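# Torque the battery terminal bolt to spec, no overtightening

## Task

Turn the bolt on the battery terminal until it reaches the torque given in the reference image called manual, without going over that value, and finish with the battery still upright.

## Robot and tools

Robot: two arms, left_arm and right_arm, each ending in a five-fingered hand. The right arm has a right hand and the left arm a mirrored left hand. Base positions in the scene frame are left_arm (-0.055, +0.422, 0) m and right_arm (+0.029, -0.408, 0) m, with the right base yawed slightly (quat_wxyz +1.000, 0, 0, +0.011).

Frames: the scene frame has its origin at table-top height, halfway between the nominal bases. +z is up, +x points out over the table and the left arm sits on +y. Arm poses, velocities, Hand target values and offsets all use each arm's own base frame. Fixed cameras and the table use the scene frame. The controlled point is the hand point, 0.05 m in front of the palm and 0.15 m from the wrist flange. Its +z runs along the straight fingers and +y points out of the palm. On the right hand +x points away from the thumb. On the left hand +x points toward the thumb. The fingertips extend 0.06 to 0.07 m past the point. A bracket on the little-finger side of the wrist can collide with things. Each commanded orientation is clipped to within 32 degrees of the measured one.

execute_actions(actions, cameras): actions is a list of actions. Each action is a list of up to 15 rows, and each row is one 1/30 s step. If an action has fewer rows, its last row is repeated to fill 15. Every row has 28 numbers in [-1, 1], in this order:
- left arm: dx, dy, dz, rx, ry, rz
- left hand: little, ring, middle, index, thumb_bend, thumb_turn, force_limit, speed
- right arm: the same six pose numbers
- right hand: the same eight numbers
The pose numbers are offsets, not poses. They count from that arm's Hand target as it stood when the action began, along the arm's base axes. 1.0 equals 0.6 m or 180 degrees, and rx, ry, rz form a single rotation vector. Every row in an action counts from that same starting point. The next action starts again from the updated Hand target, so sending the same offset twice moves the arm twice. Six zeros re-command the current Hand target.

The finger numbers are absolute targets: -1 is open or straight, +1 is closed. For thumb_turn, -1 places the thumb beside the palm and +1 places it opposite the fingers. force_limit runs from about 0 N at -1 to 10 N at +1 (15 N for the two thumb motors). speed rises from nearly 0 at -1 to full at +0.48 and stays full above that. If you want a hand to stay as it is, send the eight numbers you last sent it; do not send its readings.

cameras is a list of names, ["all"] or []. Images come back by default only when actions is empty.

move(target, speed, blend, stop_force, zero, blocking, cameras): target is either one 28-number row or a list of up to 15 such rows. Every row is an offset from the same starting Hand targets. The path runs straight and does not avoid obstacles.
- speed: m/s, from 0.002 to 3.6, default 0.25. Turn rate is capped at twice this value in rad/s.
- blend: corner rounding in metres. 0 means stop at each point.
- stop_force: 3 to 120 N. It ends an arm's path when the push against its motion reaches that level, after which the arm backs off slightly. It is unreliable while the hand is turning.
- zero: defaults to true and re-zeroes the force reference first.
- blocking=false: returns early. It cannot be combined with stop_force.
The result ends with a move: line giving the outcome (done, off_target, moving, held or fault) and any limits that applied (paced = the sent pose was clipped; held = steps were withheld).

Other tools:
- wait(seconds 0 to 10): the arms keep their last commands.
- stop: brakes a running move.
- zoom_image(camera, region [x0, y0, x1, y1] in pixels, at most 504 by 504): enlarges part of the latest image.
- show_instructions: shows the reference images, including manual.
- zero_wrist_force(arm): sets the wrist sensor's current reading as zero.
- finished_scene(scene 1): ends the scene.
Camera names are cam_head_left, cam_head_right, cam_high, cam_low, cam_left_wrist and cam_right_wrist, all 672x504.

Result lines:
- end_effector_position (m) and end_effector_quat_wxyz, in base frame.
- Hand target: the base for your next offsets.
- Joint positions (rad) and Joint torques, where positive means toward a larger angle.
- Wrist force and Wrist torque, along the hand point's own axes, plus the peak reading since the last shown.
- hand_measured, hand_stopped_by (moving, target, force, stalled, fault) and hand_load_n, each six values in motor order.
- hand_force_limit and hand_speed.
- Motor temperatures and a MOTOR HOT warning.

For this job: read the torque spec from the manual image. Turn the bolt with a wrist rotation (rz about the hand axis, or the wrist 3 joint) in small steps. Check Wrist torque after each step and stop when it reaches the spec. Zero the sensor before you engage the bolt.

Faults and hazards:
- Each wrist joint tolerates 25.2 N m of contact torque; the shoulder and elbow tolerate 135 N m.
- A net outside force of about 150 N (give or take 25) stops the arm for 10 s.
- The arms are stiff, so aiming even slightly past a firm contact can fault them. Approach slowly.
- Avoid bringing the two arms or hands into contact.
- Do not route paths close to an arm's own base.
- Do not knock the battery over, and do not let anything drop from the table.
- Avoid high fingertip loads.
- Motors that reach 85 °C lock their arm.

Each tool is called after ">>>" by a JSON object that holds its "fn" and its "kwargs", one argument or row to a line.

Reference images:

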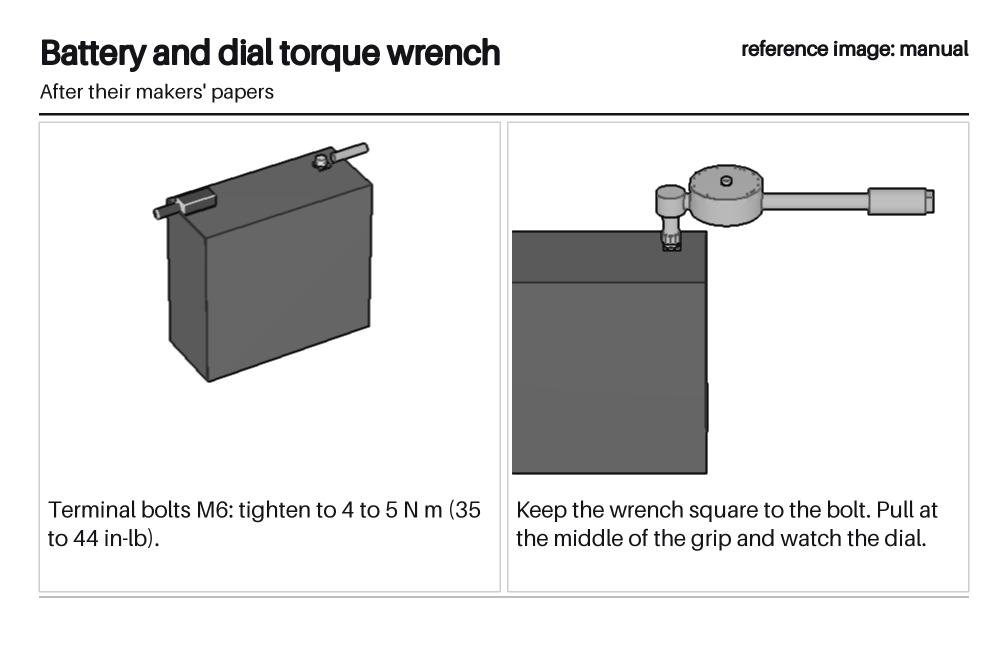

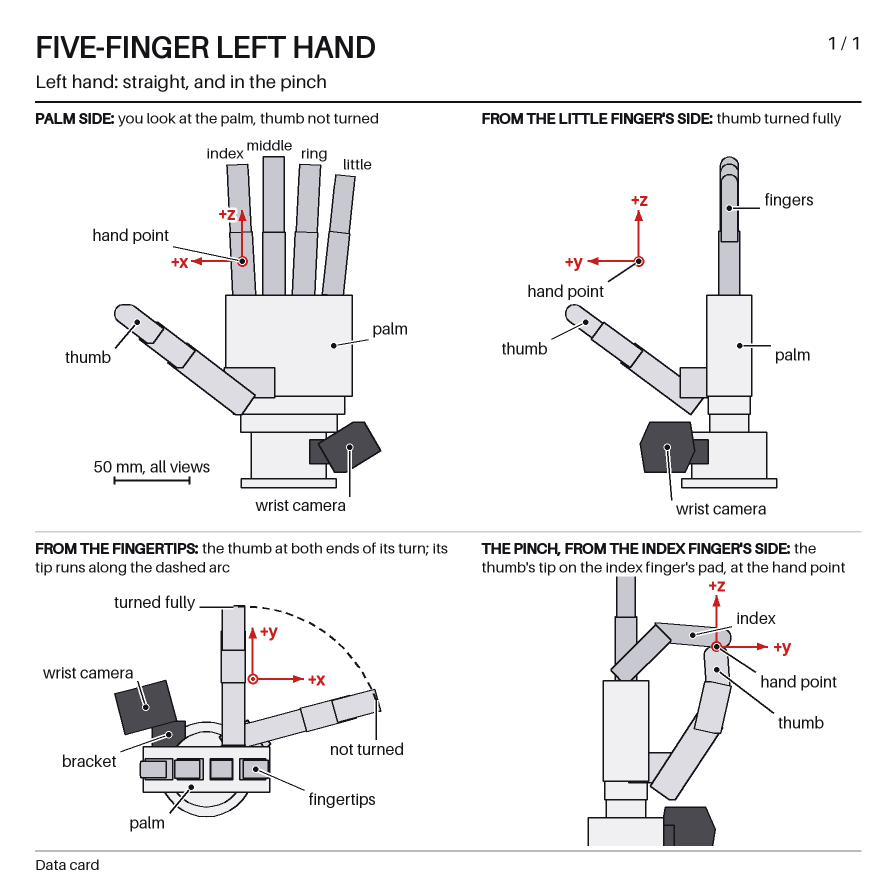

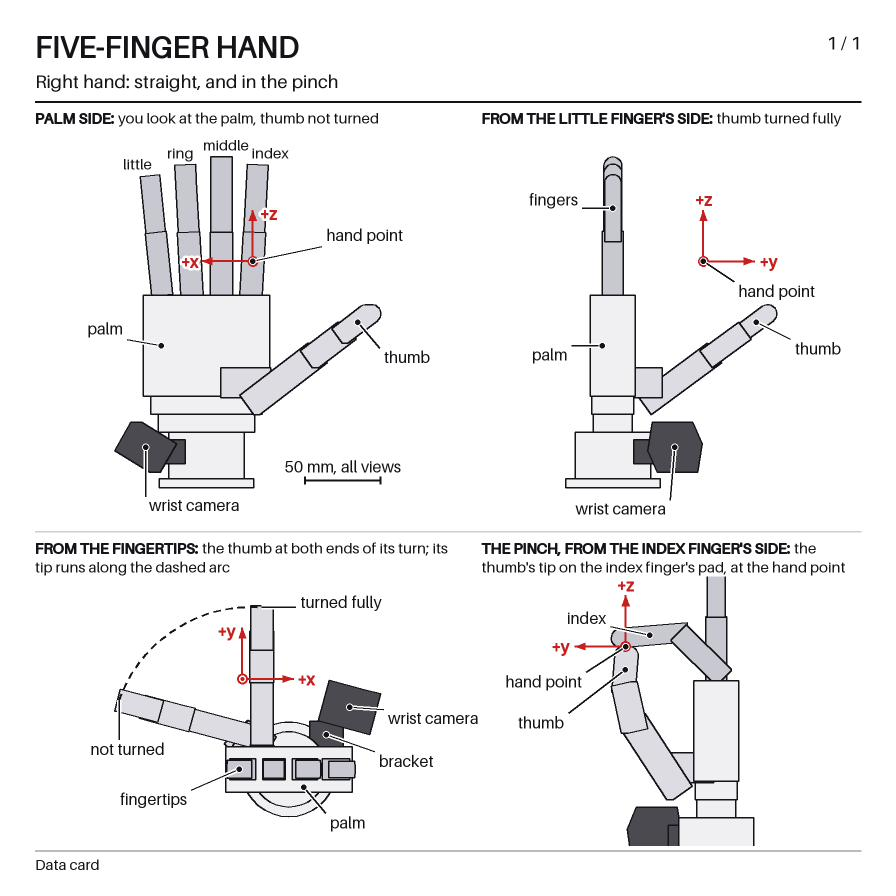

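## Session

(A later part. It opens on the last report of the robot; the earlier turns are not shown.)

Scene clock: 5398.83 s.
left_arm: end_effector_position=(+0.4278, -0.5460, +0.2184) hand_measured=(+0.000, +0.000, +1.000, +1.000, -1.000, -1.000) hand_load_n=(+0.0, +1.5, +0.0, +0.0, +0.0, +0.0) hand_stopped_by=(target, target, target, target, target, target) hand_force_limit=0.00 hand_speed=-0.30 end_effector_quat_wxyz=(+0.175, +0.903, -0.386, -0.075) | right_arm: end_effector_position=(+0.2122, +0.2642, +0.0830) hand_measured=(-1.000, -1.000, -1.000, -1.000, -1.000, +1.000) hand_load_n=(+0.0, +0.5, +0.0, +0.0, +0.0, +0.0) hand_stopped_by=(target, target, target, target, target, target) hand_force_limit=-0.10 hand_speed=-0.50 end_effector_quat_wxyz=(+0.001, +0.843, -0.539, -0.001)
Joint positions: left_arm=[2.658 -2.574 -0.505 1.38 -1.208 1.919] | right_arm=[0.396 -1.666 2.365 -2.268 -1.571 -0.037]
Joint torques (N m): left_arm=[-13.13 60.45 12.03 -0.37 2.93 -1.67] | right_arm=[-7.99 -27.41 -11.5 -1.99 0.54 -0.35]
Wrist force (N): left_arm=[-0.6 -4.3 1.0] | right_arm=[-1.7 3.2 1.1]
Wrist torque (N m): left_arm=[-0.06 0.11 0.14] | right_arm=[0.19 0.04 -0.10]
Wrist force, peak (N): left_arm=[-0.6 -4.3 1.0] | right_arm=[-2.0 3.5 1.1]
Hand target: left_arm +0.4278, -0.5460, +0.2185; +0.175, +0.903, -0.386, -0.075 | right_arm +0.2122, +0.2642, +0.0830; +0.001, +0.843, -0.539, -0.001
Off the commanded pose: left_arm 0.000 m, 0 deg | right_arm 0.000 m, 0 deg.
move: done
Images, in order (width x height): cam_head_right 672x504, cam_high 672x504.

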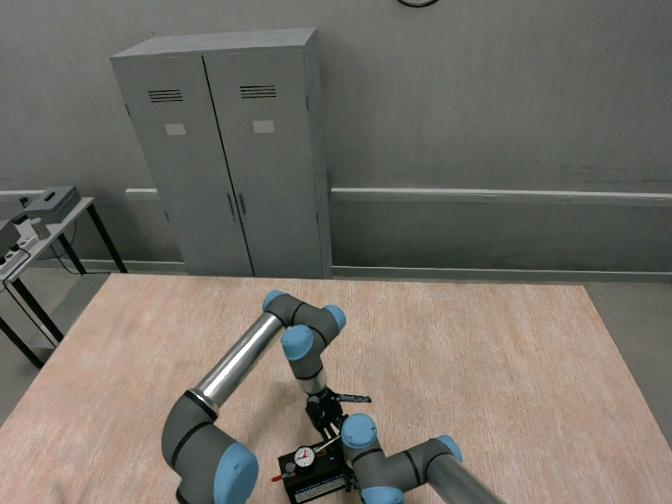

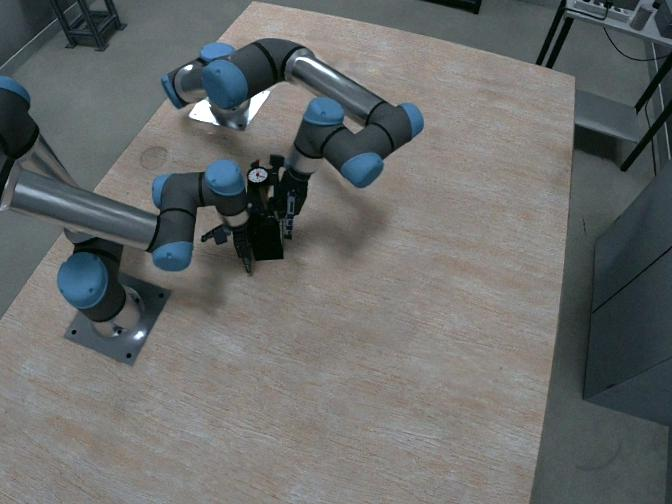

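>>> {"fn": "move", "kwargs": {
  "target": [-0.00233,-0.00238,0,0,0,-0.0036,0,0,1,1,-1,-1,0,-0.3,0,0,0,0,0,0,-1,-1,-1,-1,-1,1,-0.1,-0.5],
  "speed": 0.01
}}

>>> {"fn": "move", "kwargs": {
  "target": [-0.00233,-0.00238,0,0,0,-0.0036,0,0,1,1,-1,-1,0,-0.3,0,0,0,0,0,0,-1,-1,-1,-1,-1,1,-0.1,-0.5],
  "speed": 0.01,
  "cameras": ["cam_high", "cam_head_right", "cam_left_wrist"]
}}

Scene clock: 5417.07 s.
left_arm: end_effector_position=(+0.4263, -0.5474, +0.2185) hand_measured=(+0.000, +0.000, +1.000, +1.000, -1.000, -1.000) hand_load_n=(+0.0, +2.5, +0.0, +0.5, +0.0, +0.0) hand_stopped_by=(target, target, target, target, target, target) hand_force_limit=0.00 hand_speed=-0.30 end_effector_quat_wxyz=(+0.175, +0.900, -0.391, -0.076) | right_arm: end_effector_position=(+0.2122, +0.2642, +0.0830) hand_measured=(-1.000, -1.000, -1.000, -1.000, -1.000, +1.000) hand_load_n=(+0.0, +0.0, +0.0, +0.0, +0.0, +0.0) hand_stopped_by=(target, target, target, target, target, target) hand_force_limit=-0.10 hand_speed=-0.50 end_effector_quat_wxyz=(+0.001, +0.843, -0.539, -0.001)
Joint positions: left_arm=[2.655 -2.582 -0.492 1.371 -1.209 1.927] | right_arm=[0.396 -1.666 2.365 -2.268 -1.571 -0.037]
Joint torques (N m): left_arm=[-11.45 53.16 19 -3.63 0.74 0.55] | right_arm=[-7.71 -27.83 -11.98 -1.94 -0.14 -0.39]
Wrist force (N): left_arm=[-3.3 -5.3 0.7] | right_arm=[-1.6 3.3 0.9]
Wrist torque (N m): left_arm=[-0.06 0.04 -0.01] | right_arm=[0.20 0.03 -0.08]
Wrist force, peak (N): left_arm=[-3.3 -5.3 0.7] | right_arm=[-2.0 3.5 1.0]
Hand target: left_arm +0.4264, -0.5474, +0.2185; +0.175, +0.901, -0.391, -0.076 | right_arm +0.2122, +0.2642, +0.0830; +0.001, +0.843, -0.539, -0.001
Off the commanded pose: left_arm 0.000 m, 0 deg | right_arm 0.000 m, 0 deg.
move: done

Scene clock: 5417.87 s.
left_arm: end_effector_position=(+0.4249, -0.5489, +0.2184) hand_measured=(+0.000, +0.000, +1.000, +1.000, -1.000, -1.000) hand_load_n=(+0.0, +2.5, -0.5, +0.0, -0.5, +0.0) hand_stopped_by=(target, target, target, target, target, target) hand_force_limit=0.00 hand_speed=-0.30 end_effector_quat_wxyz=(+0.174, +0.898, -0.396, -0.077) | right_arm: end_effector_position=(+0.2122, +0.2642, +0.0830) hand_measured=(-1.000, -1.000, -1.000, -1.000, -1.000, +1.000) hand_load_n=(+0.0, +0.0, +0.0, +0.0, +0.0, +0.0) hand_stopped_by=(target, target, target, target, target, target) hand_force_limit=-0.10 hand_speed=-0.50 end_effector_quat_wxyz=(+0.001, +0.843, -0.539, -0.001)
Joint positions: left_arm=[2.652 -2.589 -0.478 1.362 -1.21 1.936] | right_arm=[0.396 -1.666 2.365 -2.268 -1.571 -0.037]
Joint torques (N m): left_arm=[-11.91 53.8 18.95 -3.53 0.88 0.54] | right_arm=[-7.6 -27.74 -11.42 -2.02 -0.3 -0.33]
Wrist force (N): left_arm=[-4.6 -5.6 1.0] | right_arm=[-1.7 3.1 1.1]
Wrist torque (N m): left_arm=[-0.03 0.06 -0.05] | right_arm=[0.18 0.04 -0.10]
Wrist force, peak (N): left_arm=[-4.7 -5.6 1.1] | right_arm=[-1.9 3.6 0.8]
Hand target: left_arm +0.4250, -0.5488, +0.2185; +0.174, +0.898, -0.396, -0.077 | right_arm +0.2122, +0.2642, +0.0830; +0.001, +0.843, -0.539, -0.001
Off the commanded pose: left_arm 0.000 m, 0 deg | right_arm 0.000 m, 0 deg.
move: done
Images, in order (width x height): cam_head_right 672x504, cam_high 672x504, cam_left_wrist 672x504.

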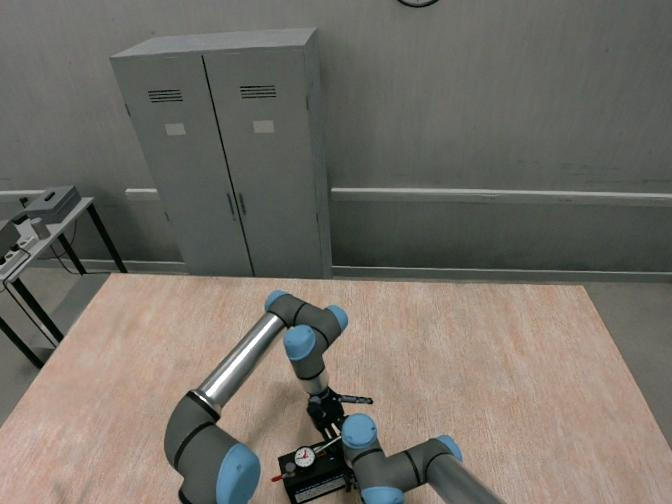

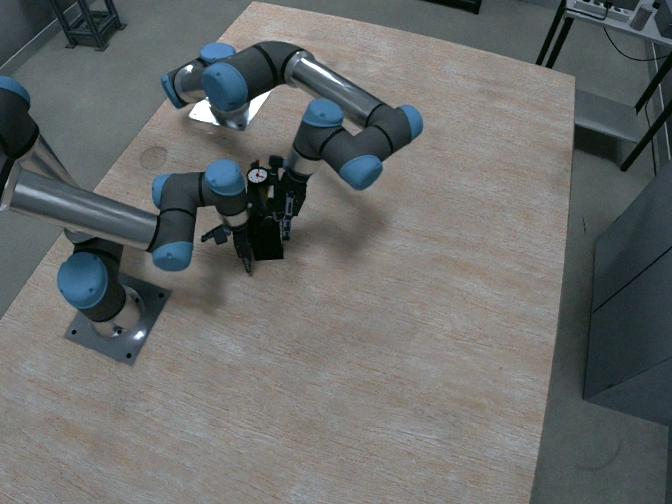

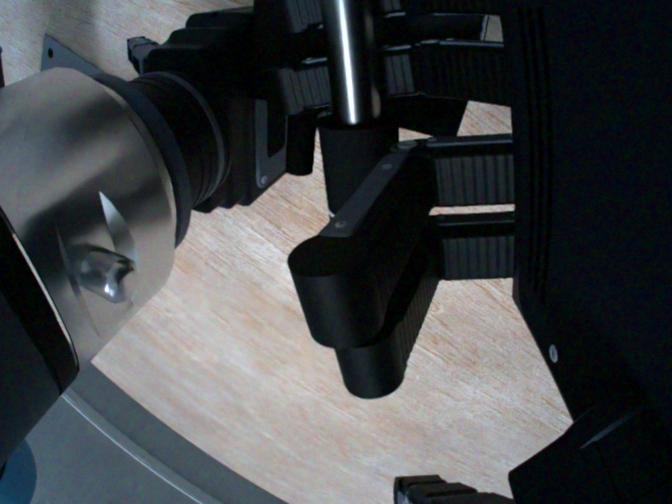

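>>> {"fn": "zoom_image", "kwargs": {
  "camera": "cam_high",
  "region": [235, 155, 280, 195]
}}

>>> {"fn": "zoom_image", "kwargs": {
  "camera": "cam_head_right",
  "region": [280, 435, 330, 480]
}}

>>> {"fn": "zoom_image", "kwargs": {
  "camera": "cam_left_wrist",
  "region": [130, 0, 430, 225]
}}

Scaled by 11.200.

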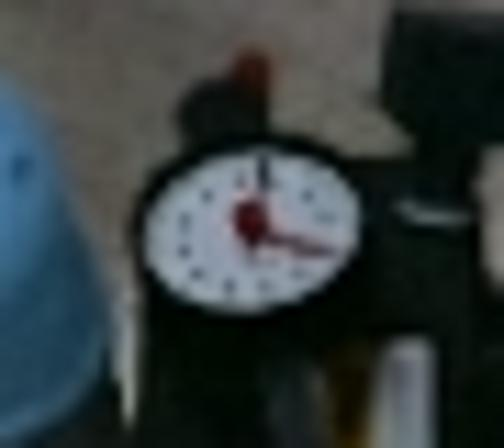

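Scaled by 10.080.

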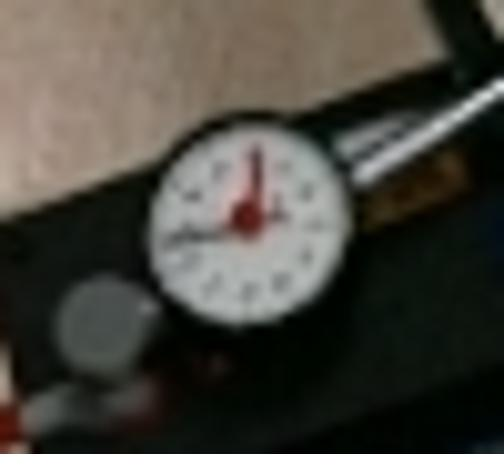

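Scaled by 1.680 from the camera's 672x504 image, which has a finer 960x720 frame.

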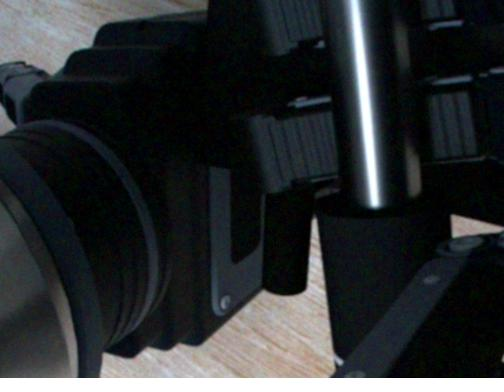

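>>> {"fn": "move", "kwargs": {
  "target": [-0.00057,0.0006,0,0,0,0,0,0,1,1,-1,-1,0,-0.3,0,0,0,0,0,0,-1,-1,-1,-1,-1,1,-0.1,-0.5],
  "speed": 0.01
}}

>>> {"fn": "move", "kwargs": {
  "target": [-0.0028,-0.00226,0,0,0,-0.0036,0,0,1,1,-1,-1,0,-0.3,0,0,0,0,0,0,-1,-1,-1,-1,-1,1,-0.1,-0.5],
  "speed": 0.01
}}

Scene clock: 5452.80 s.
left_arm: end_effector_position=(+0.4246, -0.5485, +0.2185) hand_measured=(+0.000, +0.000, +1.000, +1.000, -1.000, -1.000) hand_load_n=(+0.0, +2.5, -0.5, +0.0, +0.0, +0.0) hand_stopped_by=(target, target, target, target, target, target) hand_force_limit=0.00 hand_speed=-0.30 end_effector_quat_wxyz=(+0.174, +0.898, -0.396, -0.077) | right_arm: end_effector_position=(+0.2122, +0.2642, +0.0830) hand_measured=(-1.000, -1.000, -1.000, -1.000, -1.000, +1.000) hand_load_n=(+0.0, +0.0, +0.0, +0.0, +0.0, +0.0) hand_stopped_by=(target, target, target, target, target, target) hand_force_limit=-0.10 hand_speed=-0.50 end_effector_quat_wxyz=(+0.001, +0.843, -0.539, -0.001)
Joint positions: left_arm=[2.652 -2.587 -0.483 1.364 -1.21 1.936] | right_arm=[0.396 -1.666 2.365 -2.268 -1.571 -0.037]
Joint torques (N m): left_arm=[8.72 60.75 14.56 -1.68 1.14 2.11] | right_arm=[-7.96 -26.83 -12.11 -2.11 -0.85 -0.38]
Wrist force (N): left_arm=[5.1 -4.4 -0.1] | right_arm=[-1.9 3.1 1.0]
Wrist torque (N m): left_arm=[-0.01 0.10 0.09] | right_arm=[0.20 0.07 -0.10]
Wrist force, peak (N): left_arm=[-5.0 -5.7 0.7] | right_arm=[-2.3 3.4 1.1]
Hand target: left_arm +0.4246, -0.5485, +0.2185; +0.174, +0.898, -0.396, -0.077 | right_arm +0.2122, +0.2642, +0.0830; +0.001, +0.843, -0.539, -0.001
Off the commanded pose: left_arm 0.000 m, 0 deg | right_arm 0.000 m, 0 deg.
move: done

Scene clock: 5453.60 s.
left_arm: end_effector_position=(+0.4229, -0.5498, +0.2185) hand_measured=(+0.000, +0.000, +1.000, +1.000, -1.000, -1.000) hand_load_n=(+0.0, +2.5, -0.5, +0.0, -0.5, +0.0) hand_stopped_by=(target, target, target, target, target, target) hand_force_limit=0.00 hand_speed=-0.30 end_effector_quat_wxyz=(+0.174, +0.896, -0.401, -0.078) | right_arm: end_effector_position=(+0.2122, +0.2642, +0.0830) hand_measured=(-1.000, -1.000, -1.000, -1.000, -1.000, +1.000) hand_load_n=(+0.0, +0.0, +0.0, +0.0, +0.0, +0.0) hand_stopped_by=(target, target, target, target, target, target) hand_force_limit=-0.10 hand_speed=-0.50 end_effector_quat_wxyz=(+0.001, +0.843, -0.539, -0.001)
Joint positions: left_arm=[2.649 -2.593 -0.471 1.356 -1.212 1.945] | right_arm=[0.396 -1.666 2.365 -2.268 -1.571 -0.037]
Joint torques (N m): left_arm=[-11.17 52.21 18.74 -4.22 0.44 0.78] | right_arm=[-8.54 -27.29 -11.98 -2.02 -0.85 -0.4]
Wrist force (N): left_arm=[-1.6 -5.9 0.4] | right_arm=[-1.9 3.2 1.3]
Wrist torque (N m): left_arm=[-0.03 0.11 0.01] | right_arm=[0.20 0.07 -0.09]
Wrist force, peak (N): left_arm=[5.3 -4.3 0.4] | right_arm=[-1.9 3.6 0.9]
Hand target: left_arm +0.4229, -0.5498, +0.2185; +0.174, +0.896, -0.401, -0.078 | right_arm +0.2122, +0.2642, +0.0830; +0.001, +0.843, -0.539, -0.001
Off the commanded pose: left_arm 0.000 m, 0 deg | right_arm 0.000 m, 0 deg.
move: done

>>> {"fn": "move", "kwargs": {
  "target": [-0.0028,-0.00224,0,0,0,-0.0036,0,0,1,1,-1,-1,0,-0.3,0,0,0,0,0,0,-1,-1,-1,-1,-1,1,-0.1,-0.5],
  "speed": 0.01
}}

>>> {"fn": "move", "kwargs": {
  "target": [-0.00282,-0.00222,0,0,0,-0.0036,0,0,1,1,-1,-1,0,-0.3,0,0,0,0,0,0,-1,-1,-1,-1,-1,1,-0.1,-0.5],
  "speed": 0.01,
  "cameras": ["cam_high", "cam_head_right", "cam_left_wrist", "cam_low"]
}}

Scene clock: 5467.53 s.
left_arm: end_effector_position=(+0.4212, -0.5512, +0.2185) hand_measured=(+0.000, +0.000, +1.000, +1.000, -1.000, -1.000) hand_load_n=(+0.0, +2.5, -0.5, +0.0, +0.0, +0.0) hand_stopped_by=(target, target, target, target, target, target) hand_force_limit=0.00 hand_speed=-0.30 end_effector_quat_wxyz=(+0.173, +0.894, -0.406, -0.079) | right_arm: end_effector_position=(+0.2122, +0.2642, +0.0830) hand_measured=(-1.000, -1.000, -1.000, -1.000, -1.000, +1.000) hand_load_n=(+0.0, +0.0, +0.0, +0.0, +0.0, +0.0) hand_stopped_by=(target, target, target, target, target, target) hand_force_limit=-0.10 hand_speed=-0.50 end_effector_quat_wxyz=(+0.001, +0.843, -0.539, -0.001)
Joint positions: left_arm=[2.645 -2.6 -0.459 1.348 -1.213 1.953] | right_arm=[0.396 -1.666 2.365 -2.268 -1.571 -0.037]
Joint torques (N m): left_arm=[-12.81 53.28 19.36 -4.1 1.1 0.67] | right_arm=[-7.71 -27.52 -12.12 -1.99 -0.84 -0.48]
Wrist force (N): left_arm=[-4.2 -6.6 0.7] | right_arm=[-1.8 3.4 1.3]
Wrist torque (N m): left_arm=[-0.02 0.06 0.00] | right_arm=[0.24 0.06 -0.09]
Wrist force, peak (N): left_arm=[-4.6 -6.7 0.8] | right_arm=[-1.8 3.6 1.2]
Hand target: left_arm +0.4213, -0.5512, +0.2185; +0.173, +0.894, -0.406, -0.079 | right_arm +0.2122, +0.2642, +0.0830; +0.001, +0.843, -0.539, -0.001
Off the commanded pose: left_arm 0.000 m, 0 deg | right_arm 0.000 m, 0 deg.
move: done

Scene clock: 5468.33 s.
left_arm: end_effector_position=(+0.4195, -0.5525, +0.2185) hand_measured=(+0.000, +0.000, +1.000, +1.000, -1.000, -1.000) hand_load_n=(+0.0, +3.0, -0.5, +0.0, +0.0, +0.0) hand_stopped_by=(target, target, target, target, target, target) hand_force_limit=0.00 hand_speed=-0.30 end_effector_quat_wxyz=(+0.173, +0.891, -0.411, -0.080) | right_arm: end_effector_position=(+0.2122, +0.2642, +0.0830) hand_measured=(-1.000, -1.000, -1.000, -1.000, -1.000, +1.000) hand_load_n=(+0.0, +0.0, +0.0, +0.0, +0.0, +0.0) hand_stopped_by=(target, target, target, target, target, target) hand_force_limit=-0.10 hand_speed=-0.50 end_effector_quat_wxyz=(+0.001, +0.843, -0.539, -0.001)
Joint positions: left_arm=[2.642 -2.607 -0.447 1.339 -1.214 1.961] | right_arm=[0.396 -1.666 2.365 -2.268 -1.571 -0.037]
Joint torques (N m): left_arm=[-14.56 52.87 20.23 -4.04 1.27 0.72] | right_arm=[-8.15 -27.17 -11.68 -2.07 -0.77 -0.41]
Wrist force (N): left_arm=[-5.0 -7.3 0.6] | right_arm=[-2.0 3.2 1.0]
Wrist torque (N m): left_arm=[-0.04 0.04 0.00] | right_arm=[0.21 0.09 -0.10]
Wrist force, peak (N): left_arm=[-5.3 -7.2 0.3] | right_arm=[-2.0 3.5 0.7]
Hand target: left_arm +0.4196, -0.5525, +0.2185; +0.173, +0.891, -0.411, -0.080 | right_arm +0.2122, +0.2642, +0.0830; +0.001, +0.843, -0.539, -0.001
Off the commanded pose: left_arm 0.000 m, 0 deg | right_arm 0.000 m, 0 deg.
move: done
Images, in order (width x height): cam_head_right 672x504, cam_high 672x504, cam_low 672x504, cam_left_wrist 672x504.

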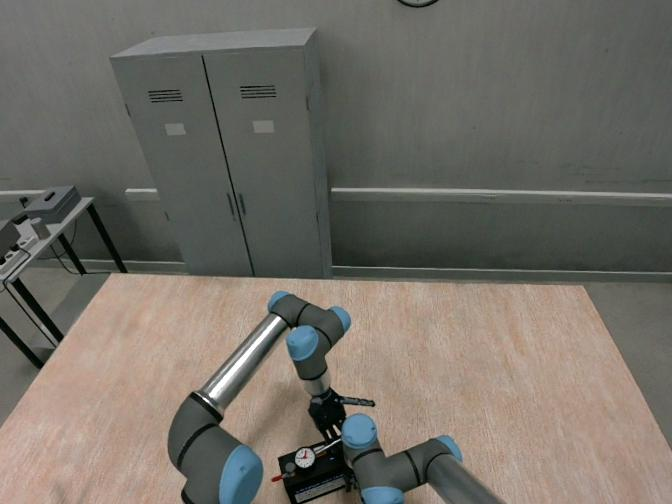

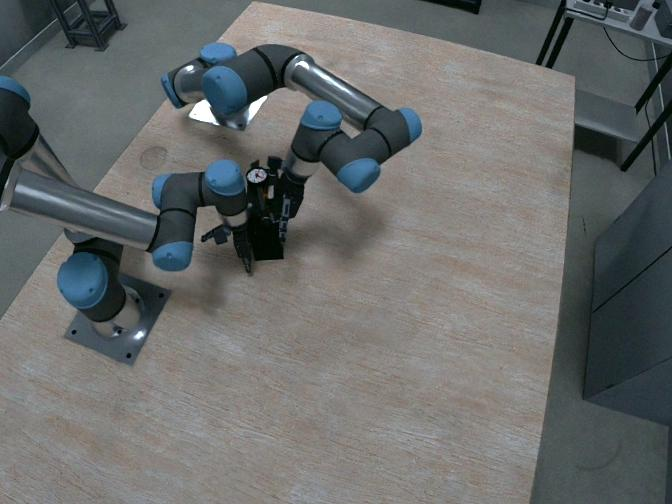

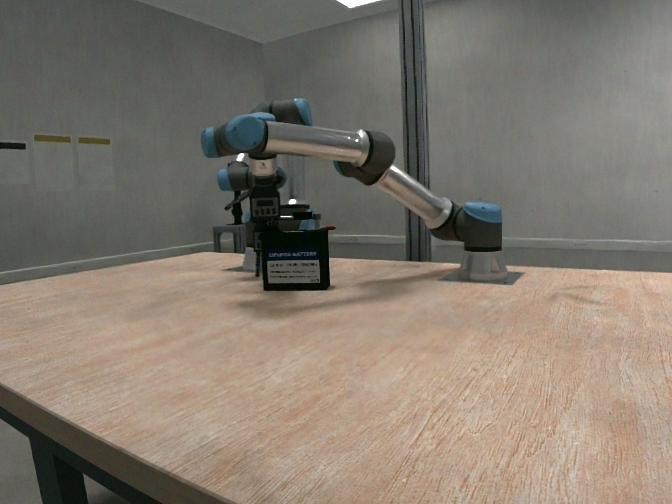

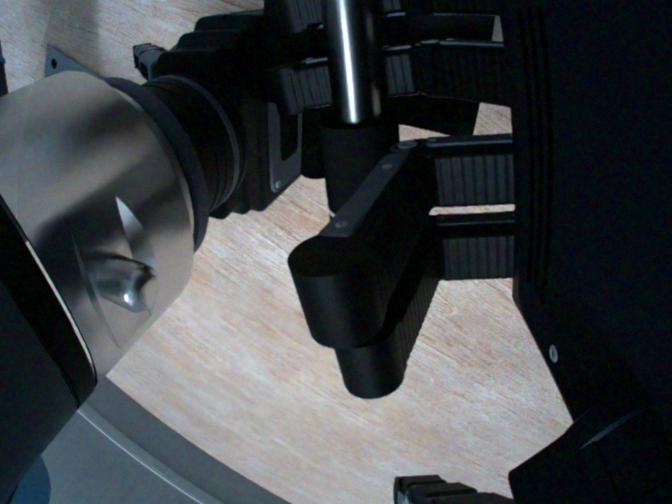

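>>> {"fn": "move", "kwargs": {
  "target": [-0.0057,-0.0043,0,0,0,-0.0072,0,0,1,1,-1,-1,0,-0.3,0,0,0,0,0,0,-1,-1,-1,-1,-1,1,-0.1,-0.5],
  "speed": 0.01,
  "cameras": ["cam_head_right","cam_high","cam_left_wrist"]
}}

Scene clock: 5506.57 s.
left_arm: end_effector_position=(+0.4161, -0.5551, +0.2185) hand_measured=(+0.000, +0.000, +1.000, +1.000, -1.000, -1.000) hand_load_n=(+0.5, +3.5, -1.0, +0.0, +0.0, +0.0) hand_stopped_by=(target, target, target, target, target, target) hand_force_limit=0.00 hand_speed=-0.30 end_effector_quat_wxyz=(+0.172, +0.887, -0.421, -0.082) | right_arm: end_effector_position=(+0.2122, +0.2642, +0.0830) hand_measured=(-1.000, -1.000, -1.000, -1.000, -1.000, +1.000) hand_load_n=(+0.0, +0.0, +0.0, +0.0, +0.0, +0.0) hand_stopped_by=(target, target, target, target, target, target) hand_force_limit=-0.10 hand_speed=-0.50 end_effector_quat_wxyz=(+0.001, +0.843, -0.539, -0.001)
Joint positions: left_arm=[2.635 -2.62 -0.422 1.322 -1.216 1.978] | right_arm=[0.396 -1.666 2.365 -2.268 -1.571 -0.037]
Joint torques (N m): left_arm=[-14.27 53.04 20.58 -4.22 1.69 0.57] | right_arm=[-8.26 -27.41 -12.3 -2.16 -0.79 -0.48]
Wrist force (N): left_arm=[-5.8 -8.2 0.4] | right_arm=[-1.6 4.3 0.8]
Wrist torque (N m): left_arm=[-0.05 0.08 0.02] | right_arm=[0.31 0.04 -0.05]
Wrist force, peak (N): left_arm=[-6.1 -8.1 0.2] | right_arm=[-1.8 4.4 0.7]
Hand target: left_arm +0.4162, -0.5551, +0.2185; +0.172, +0.887, -0.421, -0.082 | right_arm +0.2122, +0.2642, +0.0830; +0.001, +0.843, -0.539, -0.001
Off the commanded pose: left_arm 0.000 m, 0 deg | right_arm 0.000 m, 0 deg.
move: done
Images, in order (width x height): cam_head_right 672x504, cam_high 672x504, cam_left_wrist 672x504.

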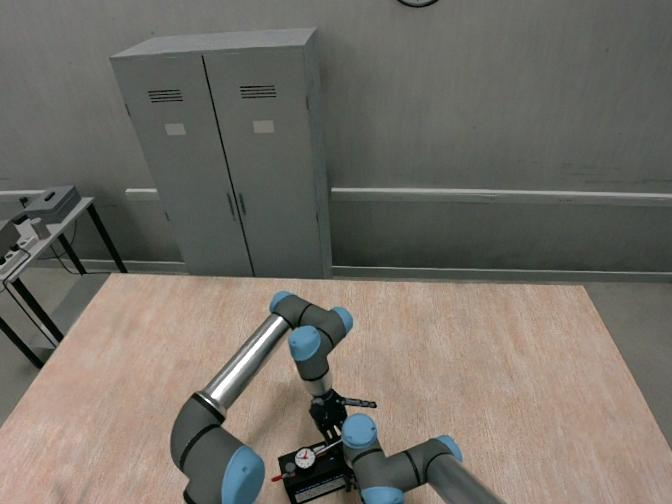

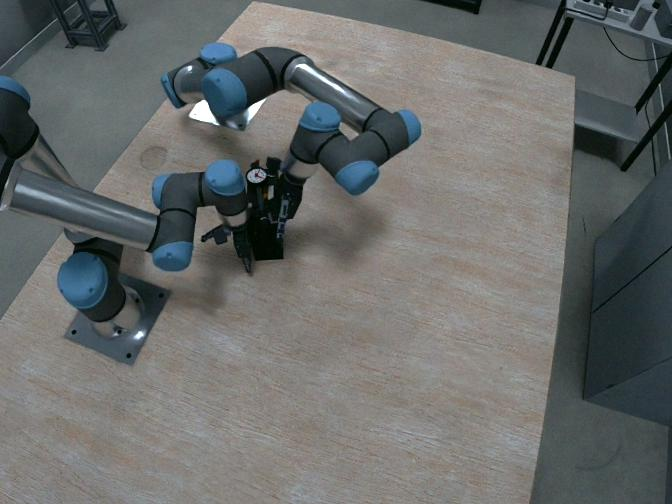

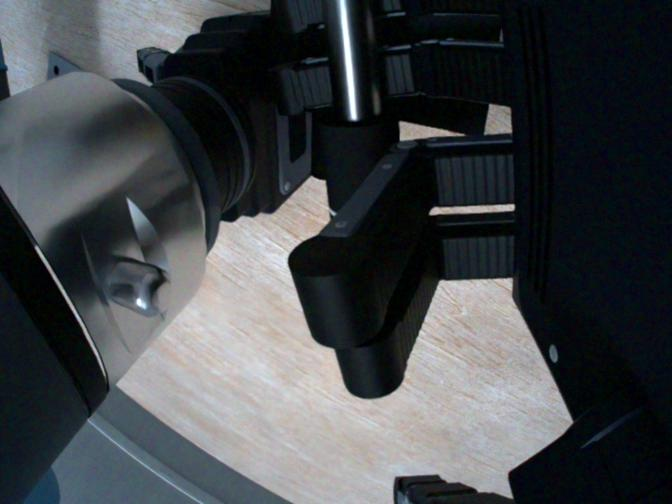

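>>> {"fn": "zoom_image", "kwargs": {
  "camera": "cam_head_right",
  "region": [280, 435, 330, 480]
}}

>>> {"fn": "zoom_image", "kwargs": {
  "camera": "cam_high",
  "region": [235, 155, 280, 195]
}}

Scaled by 10.080.

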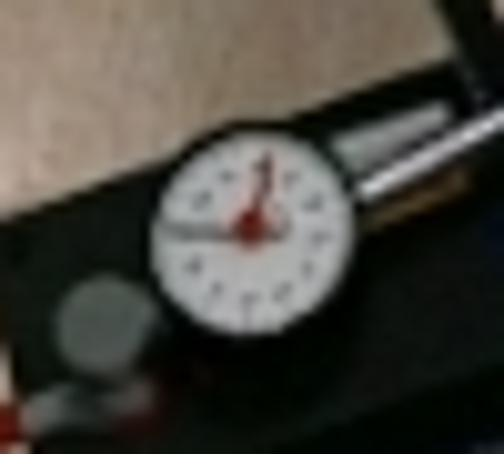

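Scaled by 11.200.

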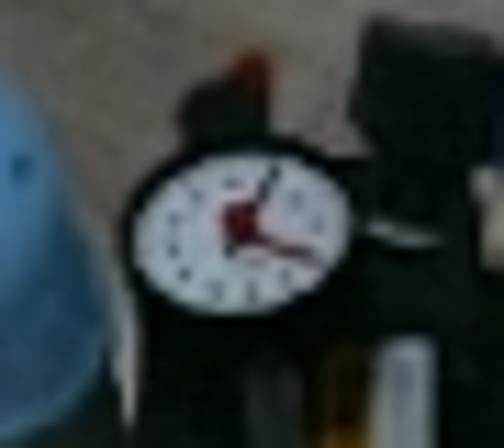

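>>> {"fn": "zoom_image", "kwargs": {
  "camera": "cam_left_wrist",
  "region": [130, 0, 430, 225]
}}

>>> {"fn": "zoom_image", "kwargs": {
  "camera": "cam_head_right",
  "region": [270, 400, 390, 504]
}}

Scaled by 1.680 from the camera's 672x504 image, which has a finer 960x720 frame.

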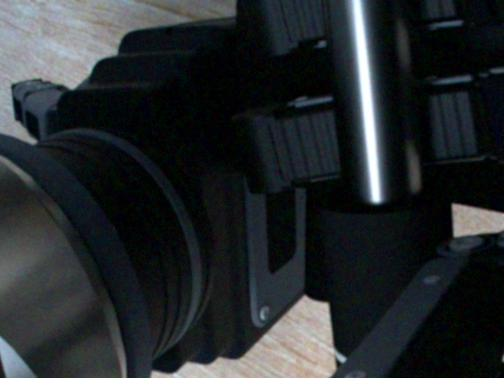

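Scaled by 4.200.

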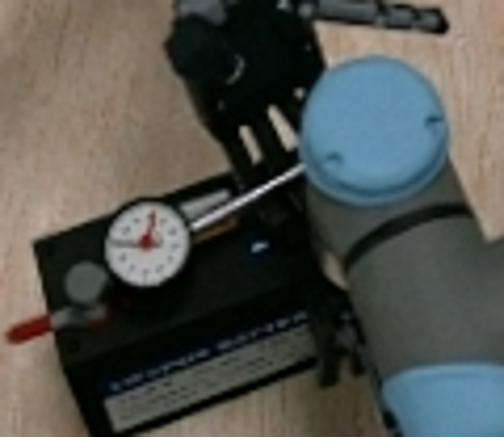

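>>> {"fn": "move", "kwargs": {
  "target": [-0.0058,-0.0042,0,0,0,-0.0072,0,0,1,1,-1,-1,0,-0.3,0,0,0,0,0,0,-1,-1,-1,-1,-1,1,-0.1,-0.5],
  "speed": 0.01,
  "cameras": ["cam_left_wrist"]
}}

Scene clock: 5657.27 s.
left_arm: end_effector_position=(+0.4126, -0.5576, +0.2184) hand_measured=(+0.000, +0.000, +1.000, +1.000, -1.000, -1.000) hand_load_n=(+0.0, +3.5, -1.0, +0.0, +0.0, +0.0) hand_stopped_by=(target, target, target, target, target, target) hand_force_limit=0.00 hand_speed=-0.30 end_effector_quat_wxyz=(+0.171, +0.882, -0.431, -0.084) | right_arm: end_effector_position=(+0.2122, +0.2642, +0.0830) hand_measured=(-1.000, -1.000, -1.000, -1.000, -1.000, +1.000) hand_load_n=(+0.0, +0.0, -0.5, +0.0, +0.0, +0.0) hand_stopped_by=(target, target, target, target, target, target) hand_force_limit=-0.10 hand_speed=-0.50 end_effector_quat_wxyz=(+0.001, +0.843, -0.539, -0.001)
Joint positions: left_arm=[2.628 -2.634 -0.397 1.305 -1.218 1.995] | right_arm=[0.396 -1.666 2.365 -2.268 -1.571 -0.037]
Joint torques (N m): left_arm=[-14.33 52.3 21.1 -4.02 1.86 0.52] | right_arm=[-7.76 -27.4 -14.85 -2.09 -0.77 -0.33]
Wrist force (N): left_arm=[-7.1 -9.5 -0.3] | right_arm=[-1.0 6.1 0.8]
Wrist torque (N m): left_arm=[-0.03 0.06 0.02] | right_arm=[0.51 -0.01 0.03]
Wrist force, peak (N): left_arm=[-7.1 -9.5 -0.3] | right_arm=[-1.4 6.6 0.6]
Hand target: left_arm +0.4127, -0.5576, +0.2185; +0.171, +0.882, -0.431, -0.084 | right_arm +0.2122, +0.2642, +0.0830; +0.001, +0.843, -0.539, -0.001
Off the commanded pose: left_arm 0.000 m, 0 deg | right_arm 0.000 m, 0 deg.
move: done
Images, in order (width x height): cam_left_wrist 672x504.

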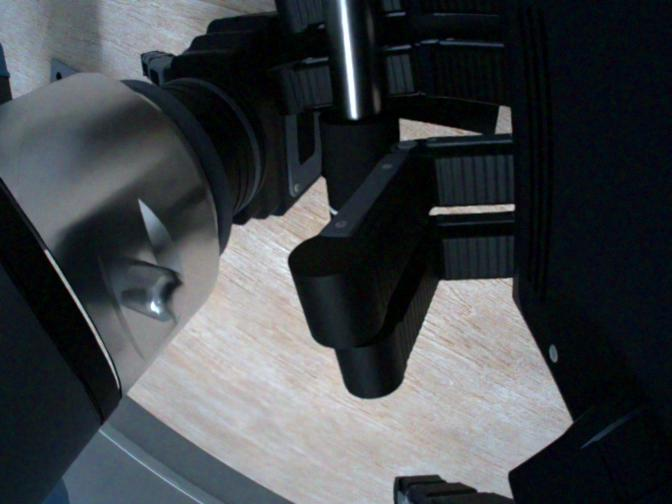

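>>> {"fn": "move", "kwargs": {
  "target": [-0.00625,-0.0037,0,0,0,-0.0072,0,0,1,1,-1,-1,0,-0.3,0,0,0,0,0,0,-1,-1,-1,-1,-1,1,-0.1,-0.5],
  "speed": 0.01,
  "cameras": ["cam_head_right","cam_high","cam_left_wrist"]
}}

>>> {"fn": "zoom_image", "kwargs": {
  "camera": "cam_head_right",
  "region": [280, 435, 330, 480]
}}

>>> {"fn": "zoom_image", "kwargs": {
  "camera": "cam_high",
  "region": [235, 155, 280, 195]
}}

Scene clock: 5667.80 s.
left_arm: end_effector_position=(+0.4089, -0.5598, +0.2184) hand_measured=(+0.000, +0.000, +1.000, +1.000, -1.000, -1.000) hand_load_n=(+0.5, +3.5, -1.0, +0.0, -0.5, +0.0) hand_stopped_by=(target, target, target, target, target, target) hand_force_limit=0.00 hand_speed=-0.30 end_effector_quat_wxyz=(+0.170, +0.877, -0.441, -0.086) | right_arm: end_effector_position=(+0.2122, +0.2642, +0.0830) hand_measured=(-1.000, -1.000, -1.000, -1.000, -1.000, +1.000) hand_load_n=(+0.0, +0.0, +0.0, +0.0, +0.0, +0.0) hand_stopped_by=(target, target, target, target, target, target) hand_force_limit=-0.10 hand_speed=-0.50 end_effector_quat_wxyz=(+0.001, +0.843, -0.539, -0.001)
Joint positions: left_arm=[2.621 -2.646 -0.374 1.289 -1.221 2.011] | right_arm=[0.396 -1.666 2.365 -2.268 -1.571 -0.037]
Joint torques (N m): left_arm=[-16.13 51.71 22.67 -4.24 2.01 0.33] | right_arm=[-7.98 -26.79 -18.95 -2.19 -0.76 -0.39]
Wrist force (N): left_arm=[-7.2 -10.7 -0.5] | right_arm=[-0.2 8.7 -0.2]
Wrist torque (N m): left_arm=[-0.04 0.04 0.08] | right_arm=[0.80 -0.04 0.15]
Wrist force, peak (N): left_arm=[-7.2 -11.0 -0.2] | right_arm=[-0.2 9.1 0.1]
Hand target: left_arm +0.4089, -0.5598, +0.2185; +0.170, +0.877, -0.441, -0.086 | right_arm +0.2122, +0.2642, +0.0830; +0.001, +0.843, -0.539, -0.001
Off the commanded pose: left_arm 0.000 m, 0 deg | right_arm 0.000 m, 0 deg.
move: done
Images, in order (width x height): cam_head_right 672x504, cam_high 672x504, cam_left_wrist 672x504.

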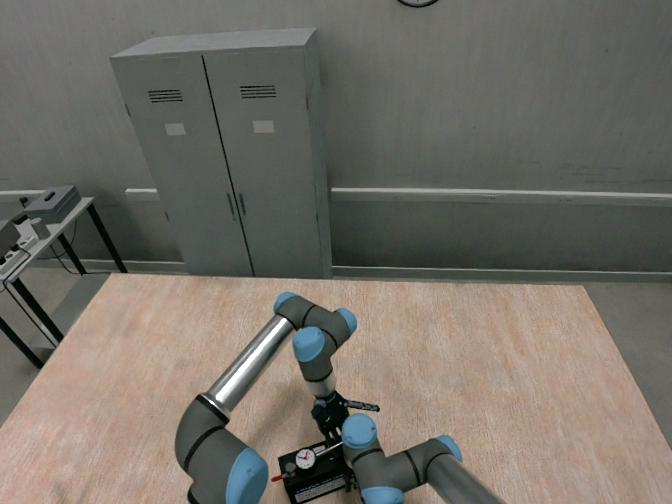

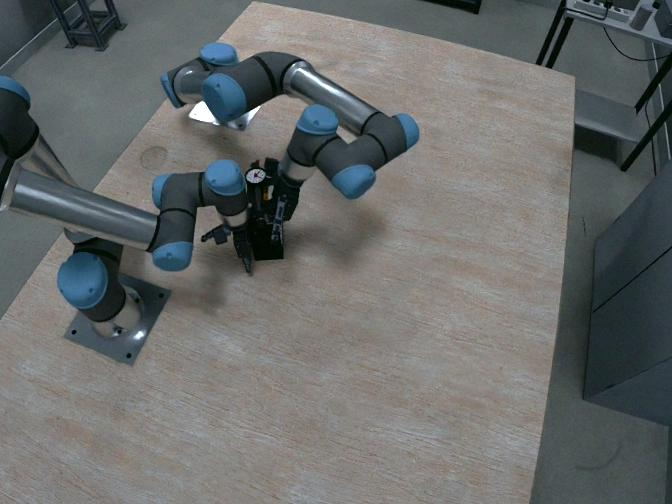

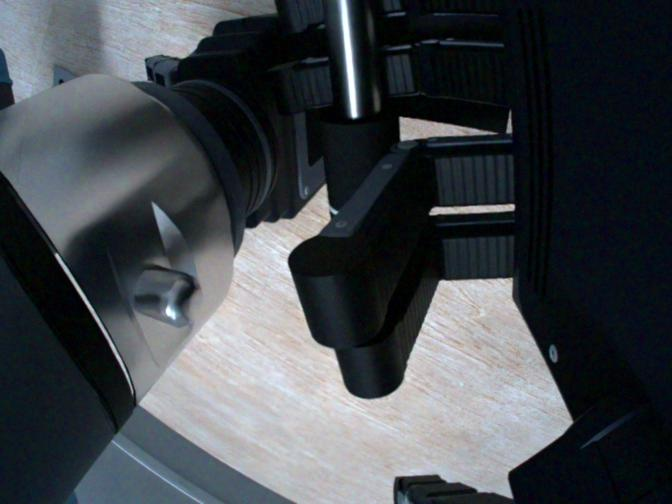

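Scaled by 10.080.

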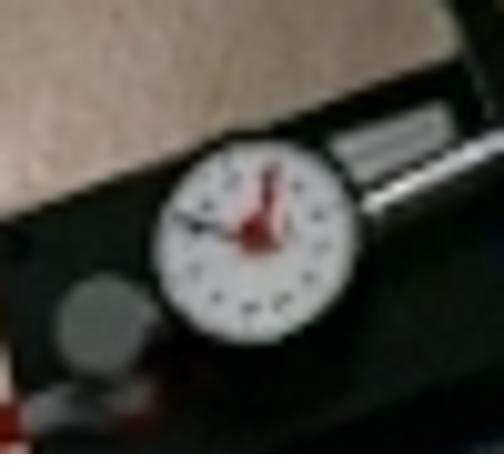

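Scaled by 11.200.

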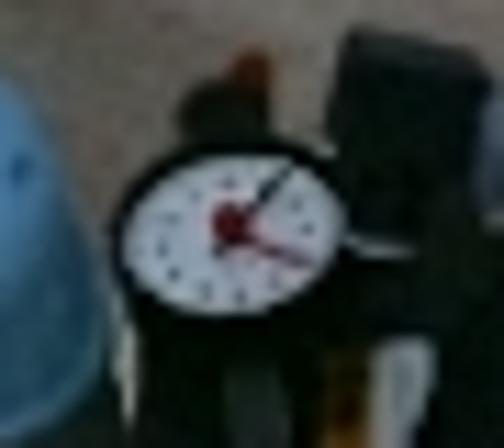

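>>> {"fn": "move", "kwargs": {
  "target": [-0.0061,-0.0039,0,0,0,-0.0072,0,0,1,1,-1,-1,0,-0.3,0,0,0,0,0,0,-1,-1,-1,-1,-1,1,-0.1,-0.5],
  "speed": 0.01,
  "cameras": ["cam_left_wrist","cam_head_right"]
}}

>>> {"fn": "zoom_image", "kwargs": {
  "camera": "cam_head_right",
  "region": [280, 435, 330, 480]
}}

Scene clock: 5782.07 s.
left_arm: end_effector_position=(+0.4077, -0.5606, +0.2185) hand_measured=(+0.000, +0.000, +1.000, +1.000, -1.000, -1.000) hand_load_n=(+0.5, +3.5, -1.0, +0.0, +0.0, +0.0) hand_stopped_by=(target, target, target, target, target, target) hand_force_limit=0.00 hand_speed=-0.30 end_effector_quat_wxyz=(+0.170, +0.875, -0.445, -0.087) | right_arm: end_effector_position=(+0.2122, +0.2642, +0.0830) hand_measured=(-1.000, -1.000, -1.000, -1.000, -1.000, +1.000) hand_load_n=(+0.5, +0.0, +0.0, +0.0, +0.0, +0.0) hand_stopped_by=(target, target, target, target, target, target) hand_force_limit=-0.10 hand_speed=-0.50 end_effector_quat_wxyz=(+0.001, +0.843, -0.539, -0.001)
Joint positions: left_arm=[2.619 -2.651 -0.366 1.283 -1.222 2.017] | right_arm=[0.396 -1.666 2.365 -2.268 -1.571 -0.037]
Joint torques (N m): left_arm=[-15.78 50.85 23.37 -4.15 2.34 1.31] | right_arm=[-7.56 -27.04 -20.08 -2.2 -0.67 -0.27]
Wrist force (N): left_arm=[-7.5 -11.0 -0.6] | right_arm=[-0.4 9.4 -0.2]
Wrist torque (N m): left_arm=[-0.04 0.01 0.10] | right_arm=[0.87 -0.01 0.16]
Wrist force, peak (N): left_arm=[-8.2 -11.1 -0.7] | right_arm=[-0.2 9.6 0.0]
Hand target: left_arm +0.4077, -0.5606, +0.2185; +0.170, +0.875, -0.445, -0.087 (not the last commanded pose) | right_arm +0.2122, +0.2642, +0.0830; +0.001, +0.843, -0.539, -0.001
Off the commanded pose: left_arm 0.003 m, 1 deg | right_arm 0.000 m, 0 deg.
move: held (left_arm; a check stopped the path); limits=held
pose unreachable (left arm): on one or more control steps of this call, first in action 0 (counted from 0), this arm could not follow its commanded pose, so it was not sent that pose on those steps. It may still have moved: this result reports where it is.
cause: moving toward the commanded pose would bring a part of the arm too close to another arm (a part of this arm just beyond joint 6 (wrist 3) and a part of the right arm just beyond its joint 6 (wrist 3), 5 mm apart when this arm was first held).
Images, in order (width x height): cam_head_right 672x504, cam_left_wrist 672x504.

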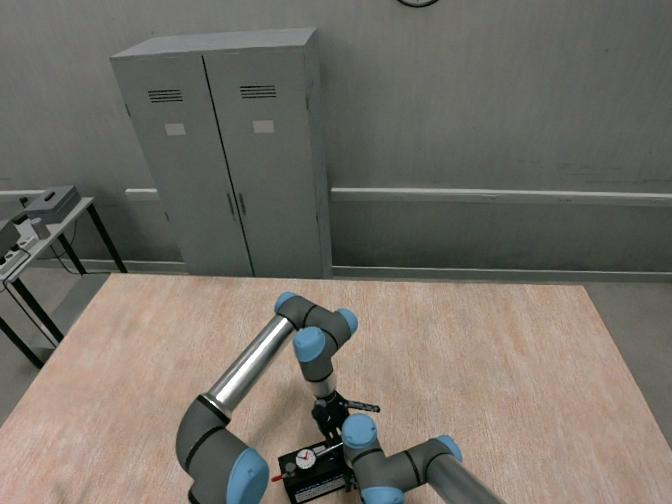

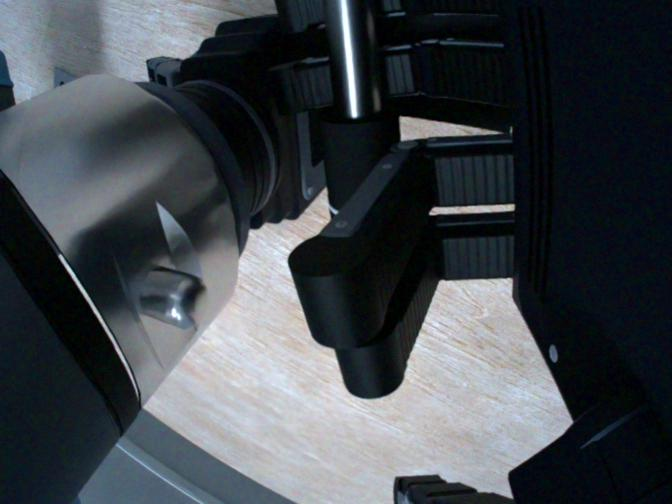

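Scaled by 10.080.

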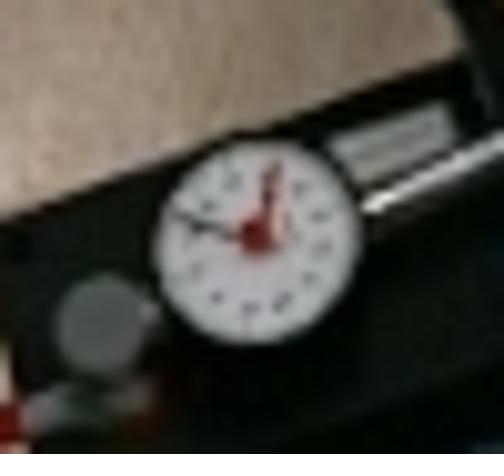

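>>> {"fn": "move", "kwargs": {
  "target": [0.0056,0.0036,-0.0008,0,0,0.0066,0,0,1,1,-1,-1,0,-0.3,0,0,0,0,0,0,-1,-1,-1,-1,-1,1,-0.1,-0.5],
  "speed": 0.01,
  "cameras": []
}}

Scene clock: 5794.00 s.
left_arm: end_effector_position=(+0.4111, -0.5584, +0.2180) hand_measured=(+0.000, +0.000, +1.000, +1.000, -1.000, -1.000) hand_load_n=(+0.0, +2.5, -1.0, +0.0, +0.0, +0.0) hand_stopped_by=(target, target, target, target, target, target) hand_force_limit=0.00 hand_speed=-0.30 end_effector_quat_wxyz=(+0.171, +0.880, -0.435, -0.085) | right_arm: end_effector_position=(+0.2122, +0.2642, +0.0830) hand_measured=(-1.000, -1.000, -1.000, -1.000, -1.000, +1.000) hand_load_n=(+0.0, +0.0, +0.0, +0.0, +0.0, +0.0) hand_stopped_by=(target, target, target, target, target, target) hand_force_limit=-0.10 hand_speed=-0.50 end_effector_quat_wxyz=(+0.001, +0.843, -0.539, -0.001)
Joint positions: left_arm=[2.625 -2.638 -0.391 1.3 -1.219 2.002] | right_arm=[0.396 -1.666 2.365 -2.268 -1.571 -0.037]
Joint torques (N m): left_arm=[7.94 59.67 18.28 -1.34 1.53 -0.76] | right_arm=[-7.37 -27.22 -19.94 -2.17 -0.51 -0.1]
Wrist force (N): left_arm=[2.9 -0.3 2.1] | right_arm=[-0.4 8.4 -0.2]
Wrist torque (N m): left_arm=[-0.07 0.15 0.06] | right_arm=[0.80 -0.01 0.13]
Wrist force, peak (N): left_arm=[-7.8 -11.3 -1.0] | right_arm=[-0.2 9.8 -0.4]
Hand target: left_arm +0.4110, -0.5585, +0.2180; +0.171, +0.880, -0.435, -0.085 | right_arm +0.2122, +0.2642, +0.0830; +0.001, +0.843, -0.539, -0.001
Off the commanded pose: left_arm 0.000 m, 0 deg | right_arm 0.000 m, 0 deg.
move: done
No camera images: "cameras" was empty.


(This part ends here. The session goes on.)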